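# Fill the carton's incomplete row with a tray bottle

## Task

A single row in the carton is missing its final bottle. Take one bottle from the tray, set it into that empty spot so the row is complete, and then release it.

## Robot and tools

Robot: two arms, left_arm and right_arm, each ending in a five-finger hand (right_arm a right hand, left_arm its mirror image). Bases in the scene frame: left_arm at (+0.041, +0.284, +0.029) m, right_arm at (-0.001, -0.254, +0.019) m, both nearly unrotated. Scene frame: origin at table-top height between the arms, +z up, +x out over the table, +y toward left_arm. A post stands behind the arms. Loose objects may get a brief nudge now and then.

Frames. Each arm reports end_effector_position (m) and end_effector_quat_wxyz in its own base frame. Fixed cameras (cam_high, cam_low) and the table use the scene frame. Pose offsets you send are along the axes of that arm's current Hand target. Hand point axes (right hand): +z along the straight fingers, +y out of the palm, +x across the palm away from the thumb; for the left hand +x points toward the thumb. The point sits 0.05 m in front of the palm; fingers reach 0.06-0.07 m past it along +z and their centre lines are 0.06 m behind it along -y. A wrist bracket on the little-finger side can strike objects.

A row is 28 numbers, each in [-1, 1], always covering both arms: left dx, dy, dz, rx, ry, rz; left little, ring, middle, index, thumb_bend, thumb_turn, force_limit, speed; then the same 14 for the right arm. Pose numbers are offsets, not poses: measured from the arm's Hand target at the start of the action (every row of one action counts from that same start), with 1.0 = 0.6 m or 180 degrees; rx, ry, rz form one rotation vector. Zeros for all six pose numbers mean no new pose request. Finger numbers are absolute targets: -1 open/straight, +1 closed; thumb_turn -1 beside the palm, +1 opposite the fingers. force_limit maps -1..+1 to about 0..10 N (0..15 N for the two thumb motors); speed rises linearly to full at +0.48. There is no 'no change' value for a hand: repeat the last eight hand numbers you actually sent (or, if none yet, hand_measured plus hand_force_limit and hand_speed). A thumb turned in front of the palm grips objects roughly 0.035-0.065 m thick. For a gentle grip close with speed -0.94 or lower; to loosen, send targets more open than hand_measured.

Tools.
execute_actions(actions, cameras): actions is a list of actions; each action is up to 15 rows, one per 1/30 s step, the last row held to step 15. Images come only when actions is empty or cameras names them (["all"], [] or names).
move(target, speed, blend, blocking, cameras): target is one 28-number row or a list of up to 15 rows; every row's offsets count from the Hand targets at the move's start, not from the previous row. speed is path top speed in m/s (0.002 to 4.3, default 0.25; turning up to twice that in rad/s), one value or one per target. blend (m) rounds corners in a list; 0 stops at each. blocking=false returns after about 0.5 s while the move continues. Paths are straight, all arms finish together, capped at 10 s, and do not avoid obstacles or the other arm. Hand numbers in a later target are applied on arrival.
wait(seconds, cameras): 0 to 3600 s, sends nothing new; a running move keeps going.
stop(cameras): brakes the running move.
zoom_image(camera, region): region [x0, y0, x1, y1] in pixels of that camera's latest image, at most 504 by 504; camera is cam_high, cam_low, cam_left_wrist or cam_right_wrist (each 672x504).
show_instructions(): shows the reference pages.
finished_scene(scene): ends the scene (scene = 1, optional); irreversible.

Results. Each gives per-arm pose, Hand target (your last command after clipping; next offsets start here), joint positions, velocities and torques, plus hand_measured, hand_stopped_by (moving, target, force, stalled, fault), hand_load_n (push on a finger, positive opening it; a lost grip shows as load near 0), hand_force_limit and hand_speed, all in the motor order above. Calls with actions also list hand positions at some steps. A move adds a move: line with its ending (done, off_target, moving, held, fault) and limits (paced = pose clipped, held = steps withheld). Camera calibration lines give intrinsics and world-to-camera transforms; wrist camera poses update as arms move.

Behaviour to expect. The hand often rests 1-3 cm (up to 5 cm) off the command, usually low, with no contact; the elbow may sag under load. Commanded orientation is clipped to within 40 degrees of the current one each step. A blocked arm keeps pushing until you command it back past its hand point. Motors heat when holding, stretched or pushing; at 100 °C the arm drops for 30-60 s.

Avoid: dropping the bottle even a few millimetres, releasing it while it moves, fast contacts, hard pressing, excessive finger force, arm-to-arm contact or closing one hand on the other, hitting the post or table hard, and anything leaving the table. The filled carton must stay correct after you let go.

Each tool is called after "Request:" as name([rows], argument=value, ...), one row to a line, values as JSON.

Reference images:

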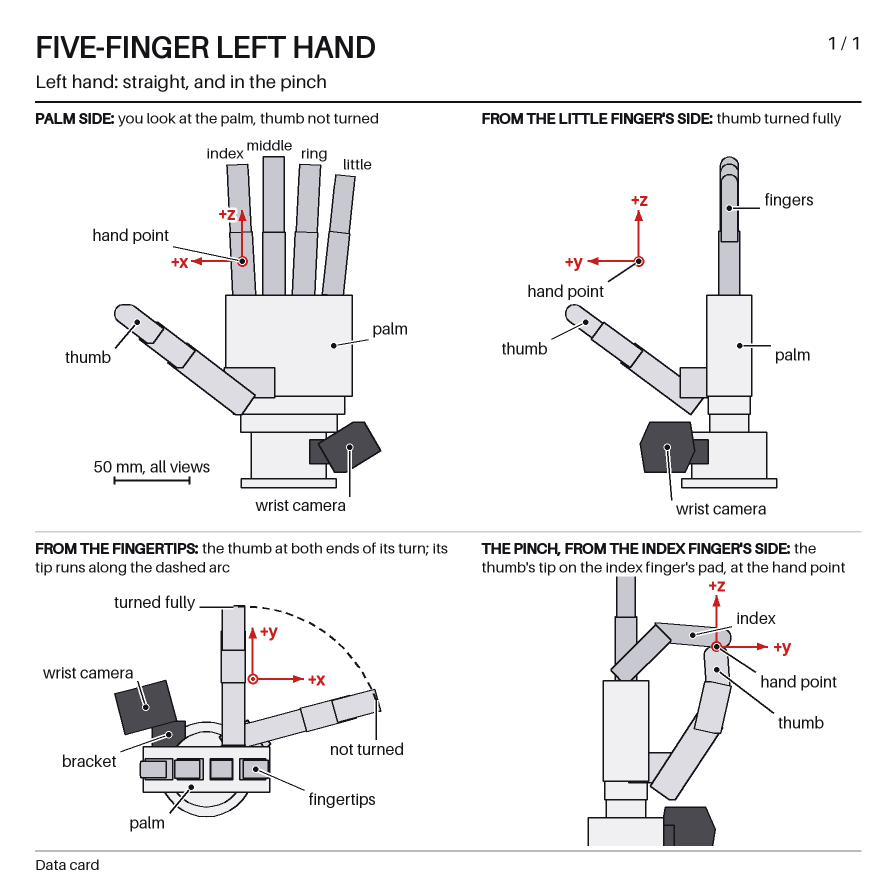

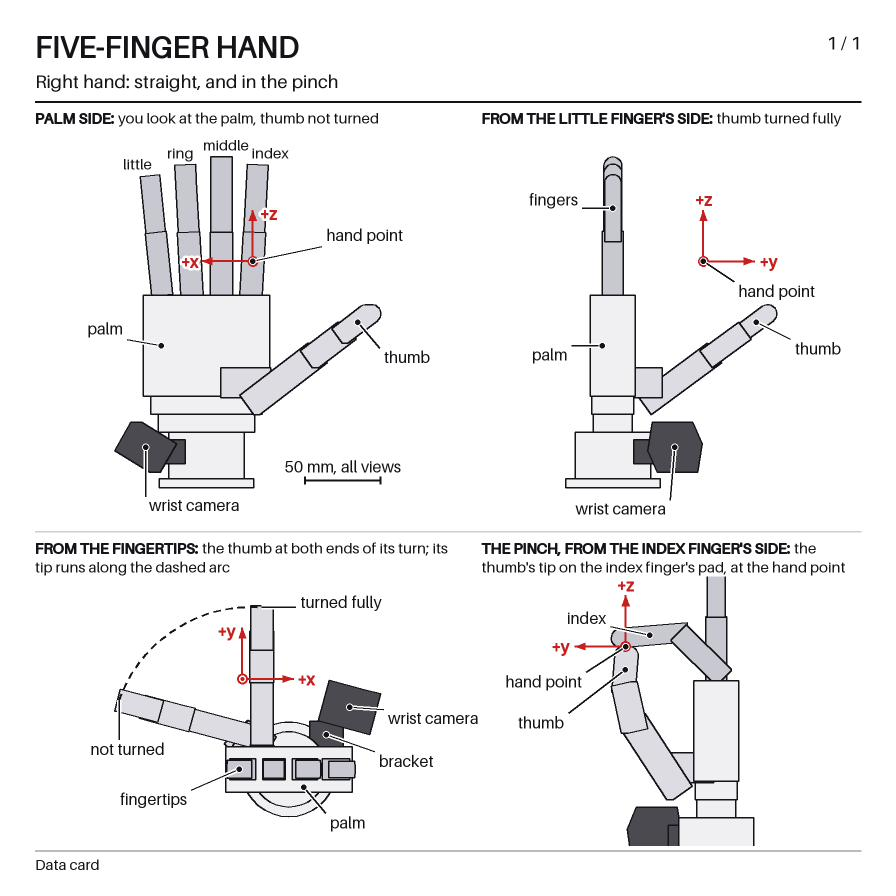

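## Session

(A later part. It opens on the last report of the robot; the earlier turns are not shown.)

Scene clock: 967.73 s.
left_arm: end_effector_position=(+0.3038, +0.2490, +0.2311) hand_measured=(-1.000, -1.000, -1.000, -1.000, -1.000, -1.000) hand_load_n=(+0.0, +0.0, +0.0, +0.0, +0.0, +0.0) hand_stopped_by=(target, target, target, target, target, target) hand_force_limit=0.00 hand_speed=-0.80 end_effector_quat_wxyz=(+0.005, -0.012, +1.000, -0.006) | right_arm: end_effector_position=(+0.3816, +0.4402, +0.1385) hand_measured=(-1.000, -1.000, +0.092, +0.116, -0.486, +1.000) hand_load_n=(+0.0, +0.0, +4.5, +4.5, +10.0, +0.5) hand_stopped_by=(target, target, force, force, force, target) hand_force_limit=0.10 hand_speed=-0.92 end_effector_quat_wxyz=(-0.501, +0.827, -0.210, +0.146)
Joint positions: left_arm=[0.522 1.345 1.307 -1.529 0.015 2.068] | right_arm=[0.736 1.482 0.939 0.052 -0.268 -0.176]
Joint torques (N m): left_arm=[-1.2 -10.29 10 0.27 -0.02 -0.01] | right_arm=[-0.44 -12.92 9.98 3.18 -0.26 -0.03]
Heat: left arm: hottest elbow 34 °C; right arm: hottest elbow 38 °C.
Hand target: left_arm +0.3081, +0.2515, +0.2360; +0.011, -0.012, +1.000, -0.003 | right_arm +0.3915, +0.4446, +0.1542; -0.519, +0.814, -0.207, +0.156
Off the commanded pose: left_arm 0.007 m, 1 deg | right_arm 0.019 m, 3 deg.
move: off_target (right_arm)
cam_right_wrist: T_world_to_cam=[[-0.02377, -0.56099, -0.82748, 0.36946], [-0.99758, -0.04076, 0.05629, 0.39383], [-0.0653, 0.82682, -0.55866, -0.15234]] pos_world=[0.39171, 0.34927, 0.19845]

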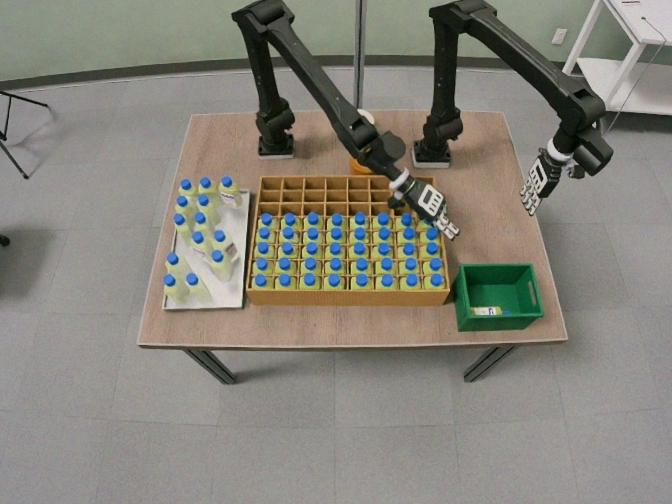

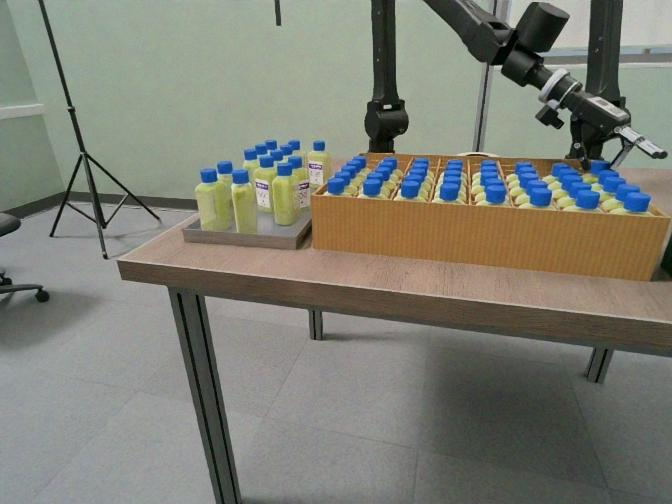

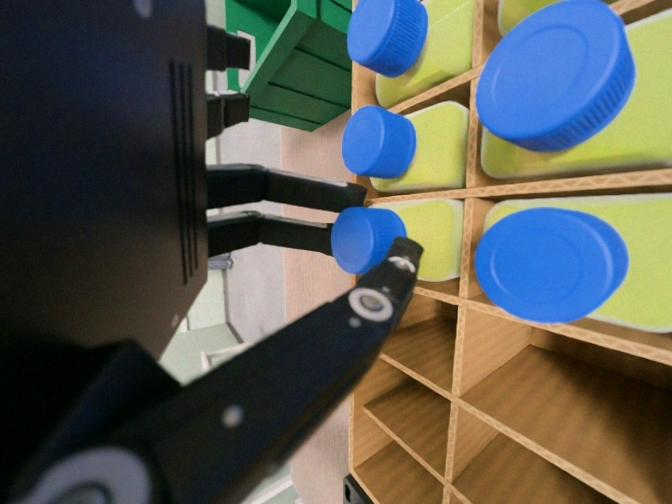

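Request:
move(target=[0,0,0,0,0,0,-1,-1,-1,-1,-1,-1,0,-0.8,0,0.015,0.0065,0,0,0,-1,-1,0.3,0.3,-0.15,1,0.1,-0.92], speed=0.03, cameras=["cam_high","cam_low","cam_right_wrist"])

Request:
zoom_image(camera="cam_low", region=[560, 100, 660, 210])

Scene clock: 975.00 s.
left_arm: end_effector_position=(+0.3038, +0.2490, +0.2311) hand_measured=(-1.000, -1.000, -1.000, -1.000, -1.000, -1.000) hand_load_n=(+0.0, +0.0, +0.0, +0.0, +0.0, +0.0) hand_stopped_by=(target, target, target, target, target, target) hand_force_limit=0.00 hand_speed=-0.80 end_effector_quat_wxyz=(+0.005, -0.012, +1.000, -0.006) | right_arm: end_effector_position=(+0.3818, +0.4406, +0.1313) hand_measured=(-1.000, -1.000, +0.092, +0.116, -0.486, +1.000) hand_load_n=(+0.0, +0.0, +4.5, +4.5, +10.0, +1.0) hand_stopped_by=(target, target, force, force, force, target) hand_force_limit=0.10 hand_speed=-0.92 end_effector_quat_wxyz=(-0.503, +0.826, -0.209, +0.147)
Joint positions: left_arm=[0.522 1.345 1.307 -1.529 0.015 2.068] | right_arm=[0.735 1.494 0.927 0.08 -0.27 -0.176]
Joint torques (N m): left_arm=[-1.03 -10.52 10.03 0.32 -0.01 -0.03] | right_arm=[0.03 -12.22 9.58 3.07 -0.26 0]
Heat: left arm: hottest elbow 35 °C; right arm: hottest elbow 38 °C.
Hand target: left_arm +0.3081, +0.2515, +0.2360; +0.011, -0.012, +1.000, -0.003 | right_arm +0.3918, +0.4443, +0.1444; -0.519, +0.814, -0.207, +0.156
Off the commanded pose: left_arm 0.007 m, 1 deg | right_arm 0.017 m, 3 deg.
move: off_target (right_arm)
cam_right_wrist: T_world_to_cam=[[-0.02094, -0.5581, -0.82951, 0.36158], [-0.99767, -0.04228, 0.05364, 0.39553], [-0.065, 0.82869, -0.55591, -0.15803]] pos_world=[0.39191, 0.34948, 0.19087]

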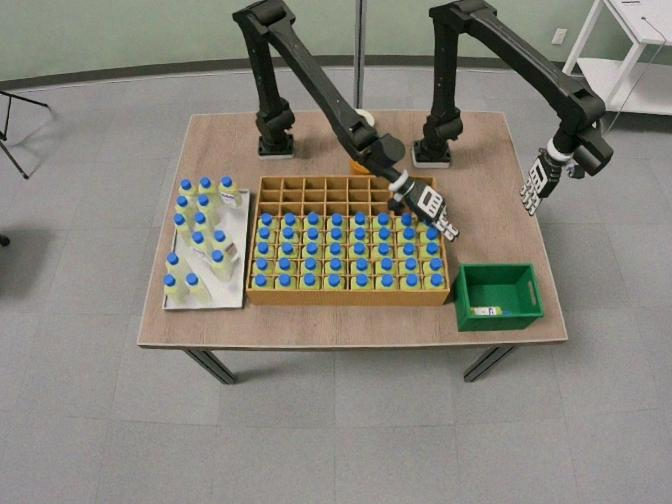

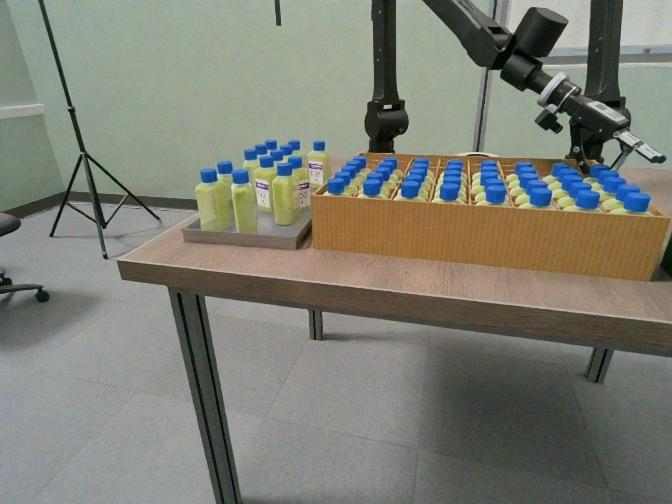

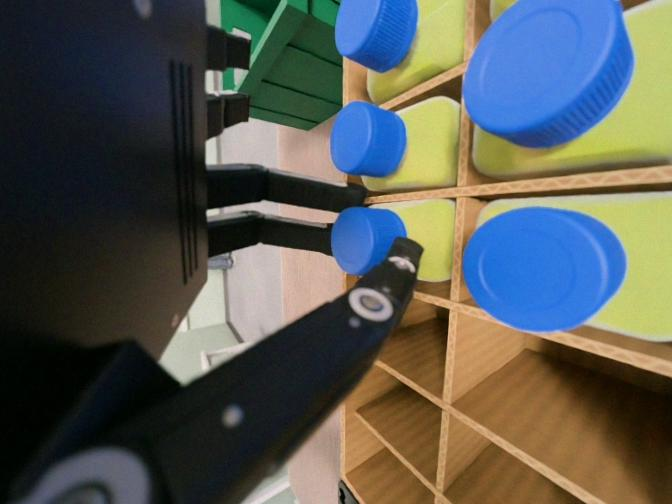

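Scaled by 4.582 from the camera's image (finer frame: 960x720).

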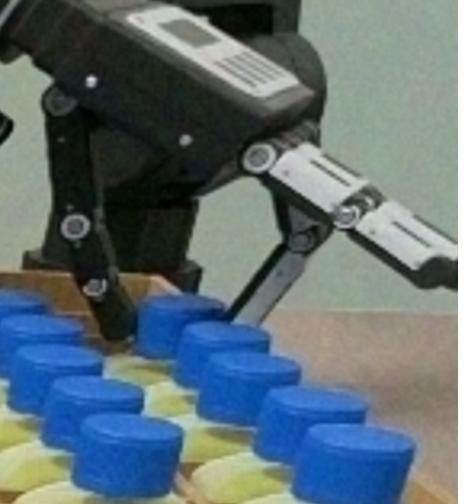

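Request:
move(target=[0,0,0,0,0,0,-1,-1,-1,-1,-1,-1,0,-0.8,0,0.0091,0.004,0,0,0,-1,-1,0.3,0.3,-0.15,1,0.1,-0.92], speed=0.03, cameras=["cam_low","cam_right_wrist"])

Request:
zoom_image(camera="cam_low", region=[560, 100, 660, 210])

Request:
zoom_image(camera="cam_right_wrist", region=[300, 120, 540, 340])

Scene clock: 980.97 s.
left_arm: end_effector_position=(+0.3038, +0.2490, +0.2311) hand_measured=(-1.000, -1.000, -1.000, -1.000, -1.000, -1.000) hand_load_n=(+0.0, +0.0, +0.0, +0.0, +0.0, +0.0) hand_stopped_by=(target, target, target, target, target, target) hand_force_limit=0.00 hand_speed=-0.80 end_effector_quat_wxyz=(+0.005, -0.012, +1.000, -0.006) | right_arm: end_effector_position=(+0.3821, +0.4413, +0.1295) hand_measured=(-1.000, -1.000, +0.092, +0.116, -0.486, +1.000) hand_load_n=(+0.0, +0.0, +4.5, +5.5, +10.0, +1.5) hand_stopped_by=(target, target, force, force, force, target) hand_force_limit=0.10 hand_speed=-0.92 end_effector_quat_wxyz=(-0.506, +0.824, -0.208, +0.147)
Joint positions: left_arm=[0.522 1.345 1.307 -1.529 0.015 2.068] | right_arm=[0.735 1.498 0.922 0.097 -0.272 -0.176]
Joint torques (N m): left_arm=[-1.26 -10.52 10 0.34 -0.02 -0.02] | right_arm=[-0.5 -12.63 9.52 3.04 -0.21 -0.09]
Heat: left arm: hottest elbow 35 °C; right arm: hottest elbow 37 °C.
Hand target: left_arm +0.3081, +0.2515, +0.2360; +0.011, -0.012, +1.000, -0.003 | right_arm +0.3919, +0.4441, +0.1382; -0.519, +0.814, -0.207, +0.156
Off the commanded pose: left_arm 0.007 m, 1 deg | right_arm 0.014 m, 2 deg.
move: off_target (right_arm)
cam_right_wrist: T_world_to_cam=[[-0.01603, -0.55358, -0.83264, 0.35705], [-0.99784, -0.04421, 0.04861, 0.39745], [-0.06372, 0.83162, -0.55168, -0.16182]] pos_world=[0.39201, 0.3498, 0.1887]

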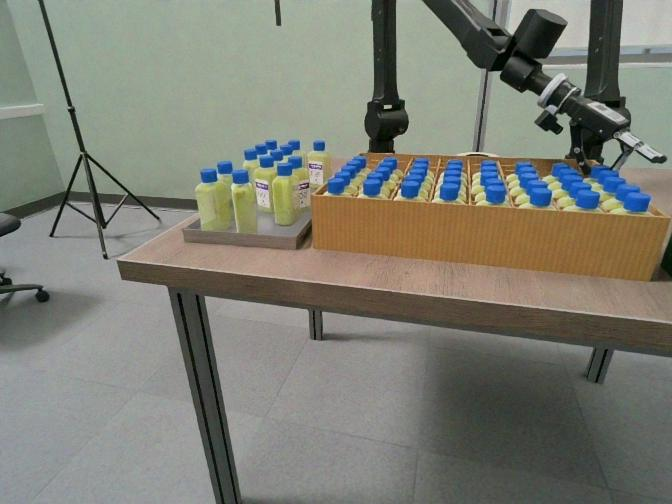

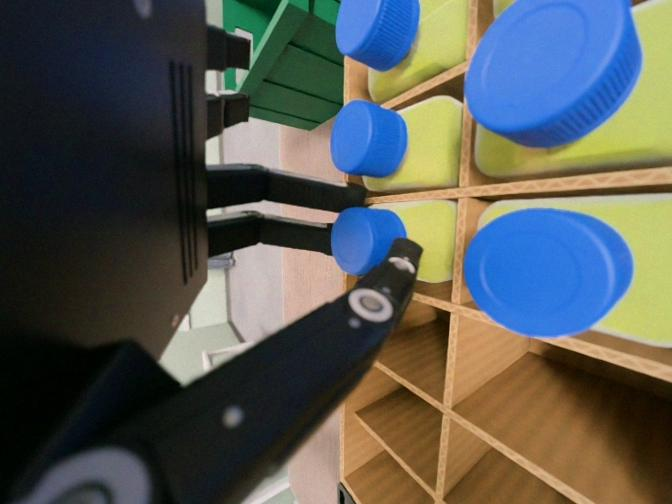

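Scaled by 4.582 from the camera's image (finer frame: 960x720).

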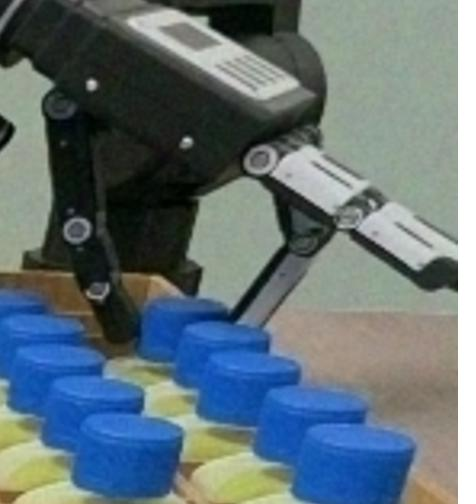

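Scaled by 2.100 from the camera's image (finer frame: 960x720).

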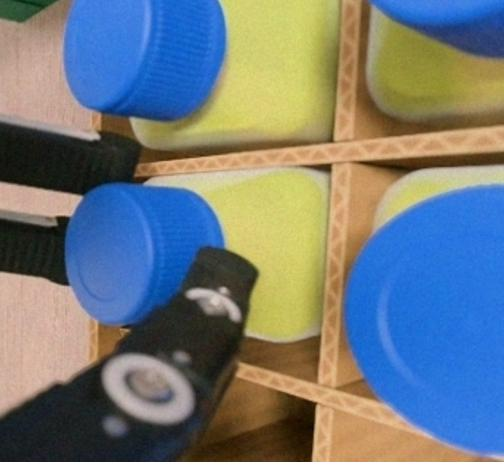

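Request:
move(target=[0,0,0,0,0,0,-1,-1,-1,-1,-1,-1,0,-0.8,0,0,0,0,0,0,-1,-1,0,0,-0.72,1,0.1,-0.9], cameras=["cam_high","cam_low","cam_right_wrist"])

Request:
zoom_image(camera="cam_low", region=[560, 100, 660, 210])

Request:
zoom_image(camera="cam_right_wrist", region=[300, 120, 540, 340])

Scene clock: 992.90 s.
left_arm: end_effector_position=(+0.3038, +0.2490, +0.2311) hand_measured=(-1.000, -1.000, -1.000, -1.000, -1.000, -1.000) hand_load_n=(+0.0, +0.0, +0.0, +0.0, +0.0, +0.0) hand_stopped_by=(target, target, target, target, target, target) hand_force_limit=0.00 hand_speed=-0.80 end_effector_quat_wxyz=(+0.005, -0.012, +1.000, -0.006) | right_arm: end_effector_position=(+0.3838, +0.4424, +0.1318) hand_measured=(-1.000, -1.000, +0.000, +0.000, -0.720, +1.000) hand_load_n=(+0.0, +0.0, +0.0, +0.0, +0.0, +0.0) hand_stopped_by=(target, target, target, target, target, target) hand_force_limit=0.10 hand_speed=-0.90 end_effector_quat_wxyz=(-0.510, +0.821, -0.206, +0.150)
Joint positions: left_arm=[0.522 1.345 1.307 -1.529 0.015 2.068] | right_arm=[0.735 1.498 0.922 0.108 -0.273 -0.176]
Joint torques (N m): left_arm=[-1.08 -10.58 10 0.28 -0.01 -0.03] | right_arm=[-0.03 -11.99 9.37 2.93 -0.19 -0.01]
Heat: left arm: hottest elbow 35 °C; right arm: hottest elbow 36 °C.
Hand target: left_arm +0.3081, +0.2515, +0.2360; +0.011, -0.012, +1.000, -0.003 | right_arm +0.3920, +0.4440, +0.1384; -0.519, +0.814, -0.207, +0.156
Off the commanded pose: left_arm 0.007 m, 1 deg | right_arm 0.011 m, 1 deg.
move: done
cam_right_wrist: T_world_to_cam=[[-0.00923, -0.54689, -0.83715, 0.35468], [-0.99821, -0.04446, 0.04006, 0.40048], [-0.05913, 0.83602, -0.5455, -0.16594]] pos_world=[0.39322, 0.35051, 0.19035]

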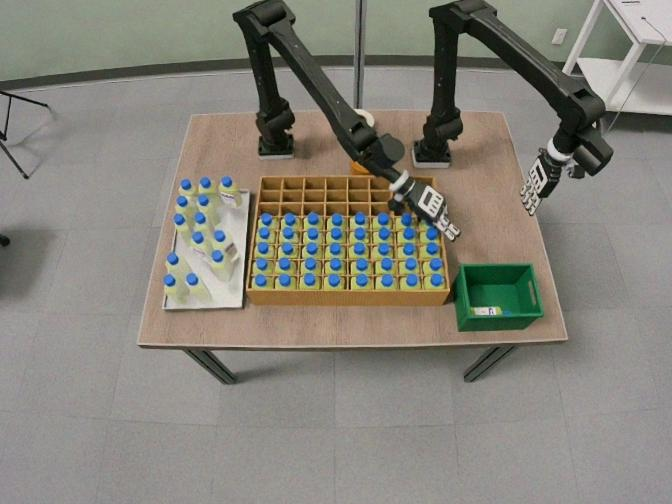

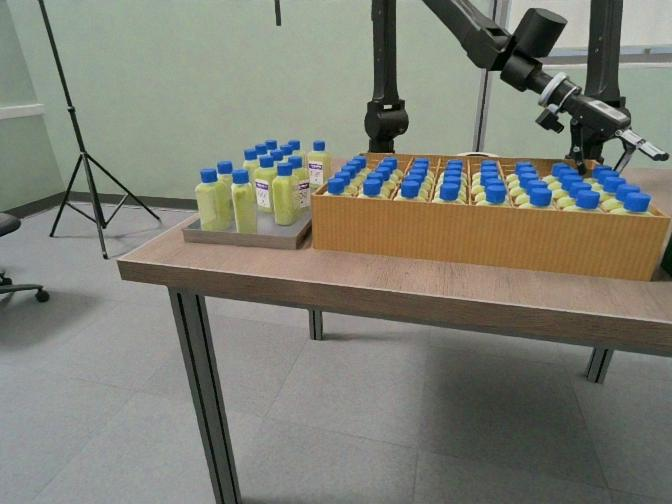

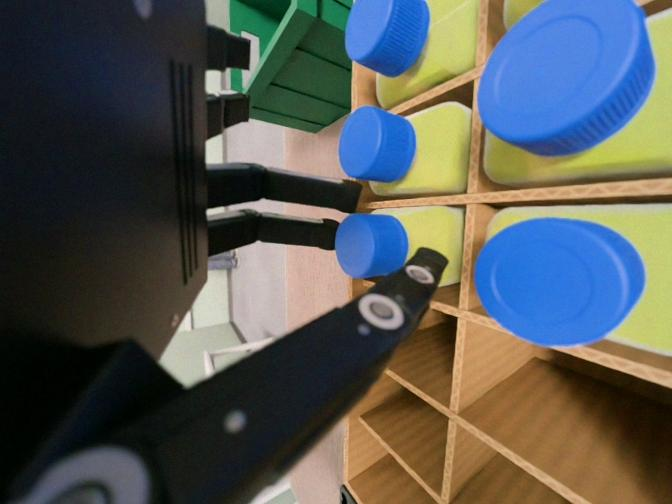

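Scaled by 4.582 from the camera's image (finer frame: 960x720).

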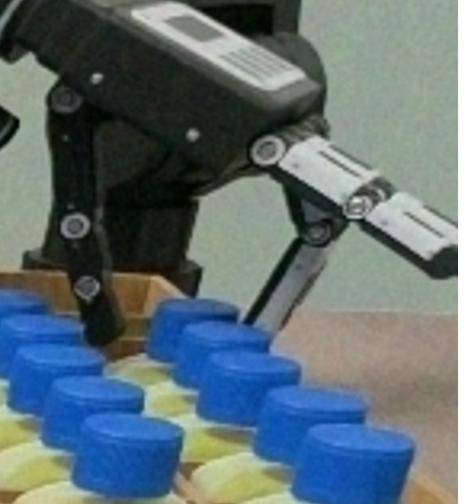

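Scaled by 2.100 from the camera's image (finer frame: 960x720).

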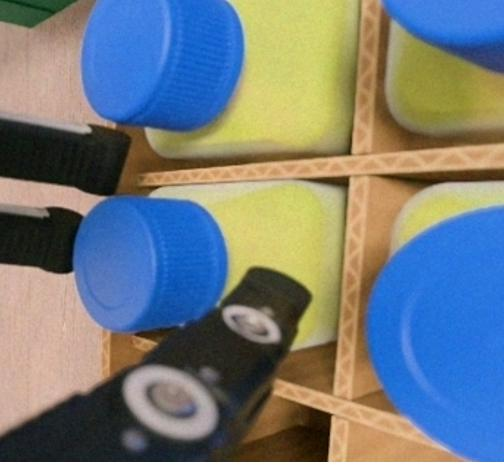

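Request:
move([
  [0,0,0,0,0,0,-1,-1,-1,-1,-1,-1,0,-0.8,0,0,0,0,0,0,-1,-1,-0.18,-0.18,-0.8,1,0.1,-0.85],
  [0,0,0,0,0,0,-1,-1,-1,-1,-1,-1,0,-0.8,-0.0033,-0.0758,-0.0342,0,0,0,-1,-1,-0.18,-0.18,-0.8,1,0.1,-0.85],
], speed=0.05, cameras=["cam_high","cam_low","cam_right_wrist"])

Request:
zoom_image(camera="cam_low", region=[560, 100, 660, 210])

Scene clock: 1004.07 s.
left_arm: end_effector_position=(+0.3038, +0.2490, +0.2311) hand_measured=(-1.000, -1.000, -1.000, -1.000, -1.000, -1.000) hand_load_n=(+0.0, +0.0, +0.0, +0.0, +0.0, +0.0) hand_stopped_by=(target, target, target, target, target, target) hand_force_limit=0.00 hand_speed=-0.80 end_effector_quat_wxyz=(+0.005, -0.012, +1.000, -0.006) | right_arm: end_effector_position=(+0.3781, +0.4369, +0.1596) hand_measured=(-1.000, -1.000, -0.180, -0.180, -0.800, +1.000) hand_load_n=(+0.0, +0.0, +0.0, +0.0, +0.0, +0.0) hand_stopped_by=(target, target, target, target, target, target) hand_force_limit=0.10 hand_speed=-0.85 end_effector_quat_wxyz=(-0.503, +0.826, -0.209, +0.146)
Joint positions: left_arm=[0.522 1.345 1.307 -1.529 0.015 2.068] | right_arm=[0.735 1.44 0.955 -0.003 -0.272 -0.176]
Joint torques (N m): left_arm=[-1.2 -10.7 10.06 0.32 -0.01 -0.02] | right_arm=[0.44 -13.16 13.05 1.63 0.05 -0.03]
Heat: left arm: hottest elbow 35 °C; right arm: hottest elbow 36 °C.
Hand target: left_arm +0.3081, +0.2515, +0.2360; +0.011, -0.012, +1.000, -0.003 | right_arm +0.3887, +0.4462, +0.1883; -0.519, +0.814, -0.207, +0.156
Off the commanded pose: left_arm 0.007 m, 1 deg | right_arm 0.032 m, 3 deg.
move: off_target (right_arm)
cam_right_wrist: T_world_to_cam=[[-0.02157, -0.55819, -0.82943, 0.38326], [-0.99761, -0.04251, 0.05455, 0.39001], [-0.06571, 0.82862, -0.55594, -0.13911]] pos_world=[0.3882, 0.34578, 0.21927]

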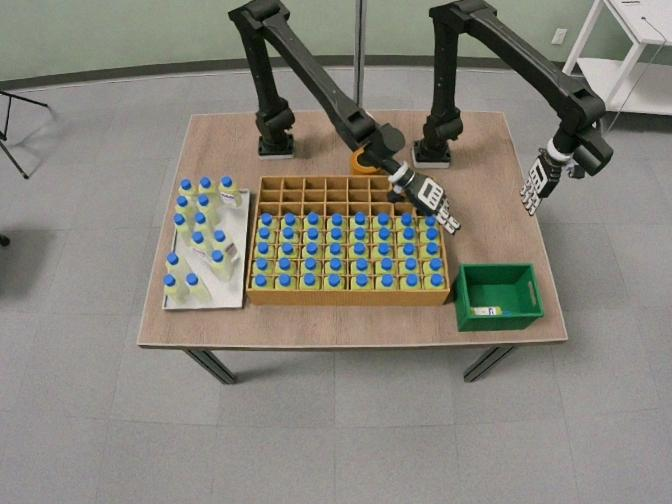

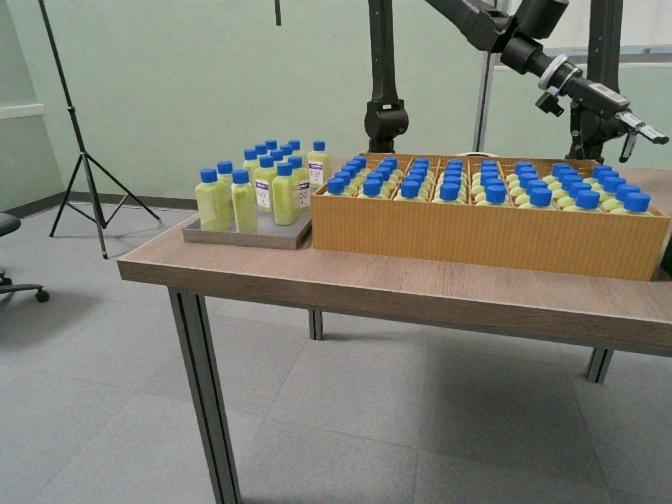

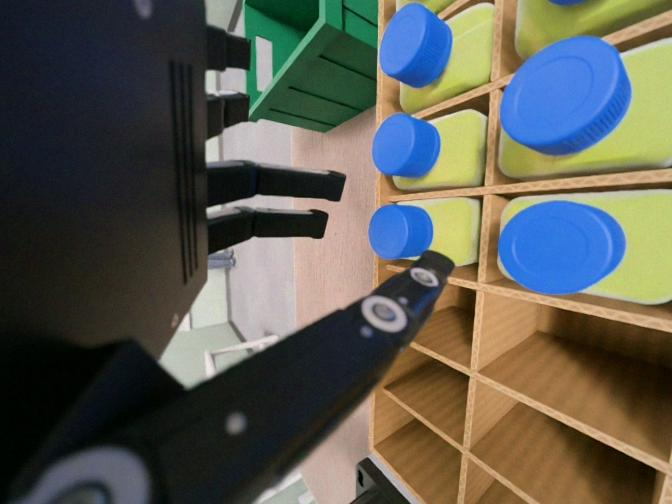

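Scaled by 4.582 from the camera's image (finer frame: 960x720).

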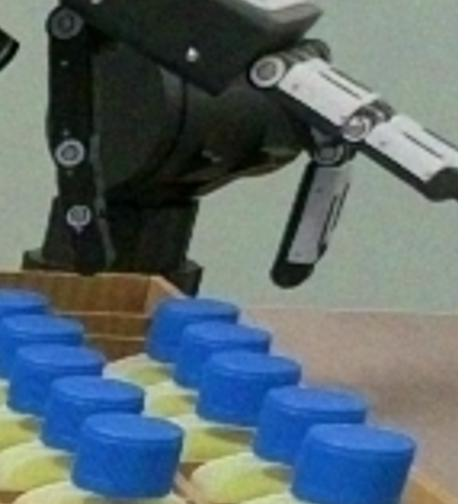

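Request:
move(target=[0,0,0,0,0,0,-1,-1,-1,-1,-1,-1,0,-0.8,0.0065,-0.1516,-0.0685,0,0,0,-1,-1,-0.18,-0.18,-0.8,1,0.1,-0.85], speed=0.12, cameras=["cam_high","cam_low","cam_right_wrist"])

Request:
zoom_image(camera="cam_high", region=[240, 160, 460, 320])

Request:
zoom_image(camera="cam_right_wrist", region=[330, 100, 672, 440])

Request:
zoom_image(camera="cam_low", region=[560, 120, 660, 220])

Scene clock: 1013.37 s.
left_arm: end_effector_position=(+0.3038, +0.2490, +0.2311) hand_measured=(-1.000, -1.000, -1.000, -1.000, -1.000, -1.000) hand_load_n=(+0.0, +0.0, +0.0, +0.5, +0.0, +0.0) hand_stopped_by=(target, target, target, target, target, target) hand_force_limit=0.00 hand_speed=-0.80 end_effector_quat_wxyz=(+0.005, -0.012, +1.000, -0.006) | right_arm: end_effector_position=(+0.3815, +0.4400, +0.2581) hand_measured=(-1.000, -1.000, -0.180, -0.180, -0.800, +1.000) hand_load_n=(+0.0, +0.0, +0.0, +0.0, +0.0, +0.0) hand_stopped_by=(target, target, target, target, target, target) hand_force_limit=0.10 hand_speed=-0.85 end_effector_quat_wxyz=(-0.503, +0.826, -0.209, +0.146)
Joint positions: left_arm=[0.522 1.345 1.307 -1.529 0.015 2.068] | right_arm=[0.735 1.359 1.149 -0.277 -0.272 -0.175]
Joint torques (N m): left_arm=[-1.08 -10.52 10.03 0.34 -0.01 -0.01] | right_arm=[0.32 -11.75 14.02 1.65 0.03 0.03]
Heat: left arm: hottest elbow 35 °C; right arm: hottest elbow 37 °C.
Hand target: left_arm +0.3081, +0.2515, +0.2360; +0.011, -0.012, +1.000, -0.003 | right_arm +0.3886, +0.4462, +0.2881; -0.519, +0.814, -0.207, +0.156
Off the commanded pose: left_arm 0.007 m, 1 deg | right_arm 0.032 m, 3 deg.
move: off_target (right_arm)
cam_right_wrist: T_world_to_cam=[[-0.02166, -0.55783, -0.82968, 0.46666], [-0.99761, -0.0424, 0.05455, 0.38823], [-0.06561, 0.82887, -0.55558, -0.08699]] pos_world=[0.39171, 0.34888, 0.31767]

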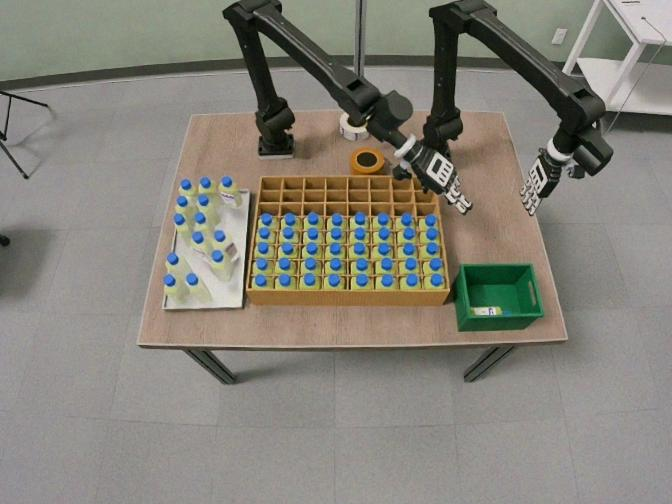

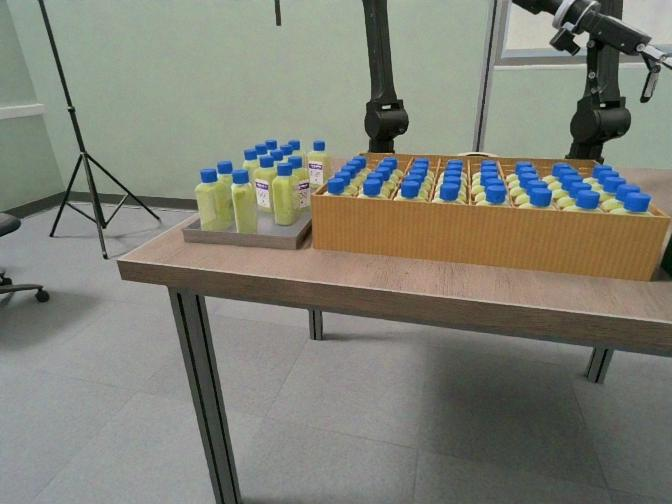

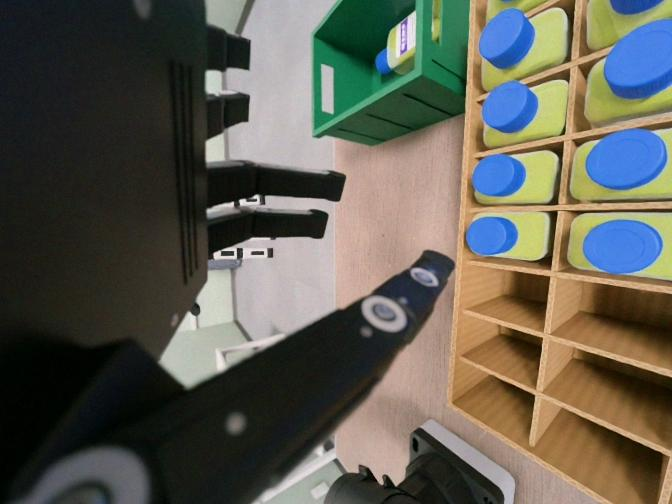

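Scaled by 2.291 from the camera's image (finer frame: 960x720).

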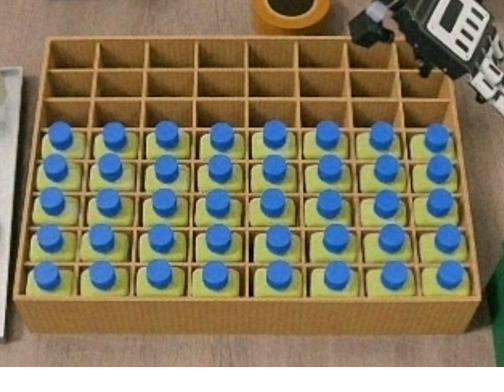

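Scaled by 1.474 from the camera's image (finer frame: 960x720).

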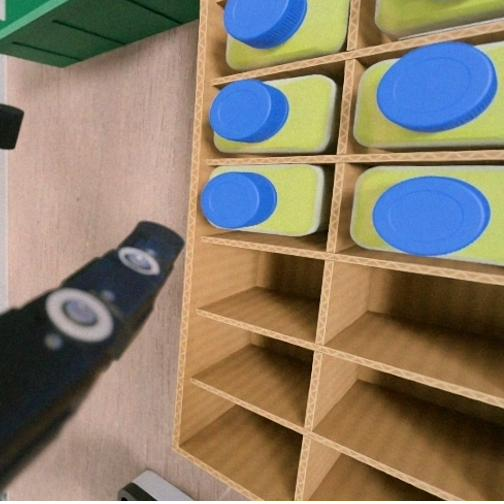

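Scaled by 5.040 from the camera's image (finer frame: 960x720).

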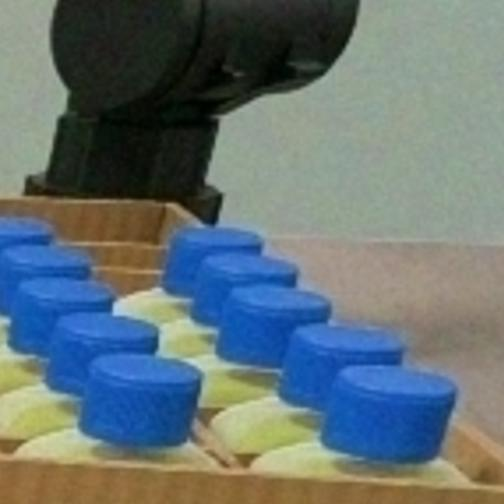

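The row is now full, the bottle is upright in its cell, and the hand is clear of it.

Request:
finished_scene()

The scene is finished: the task was done.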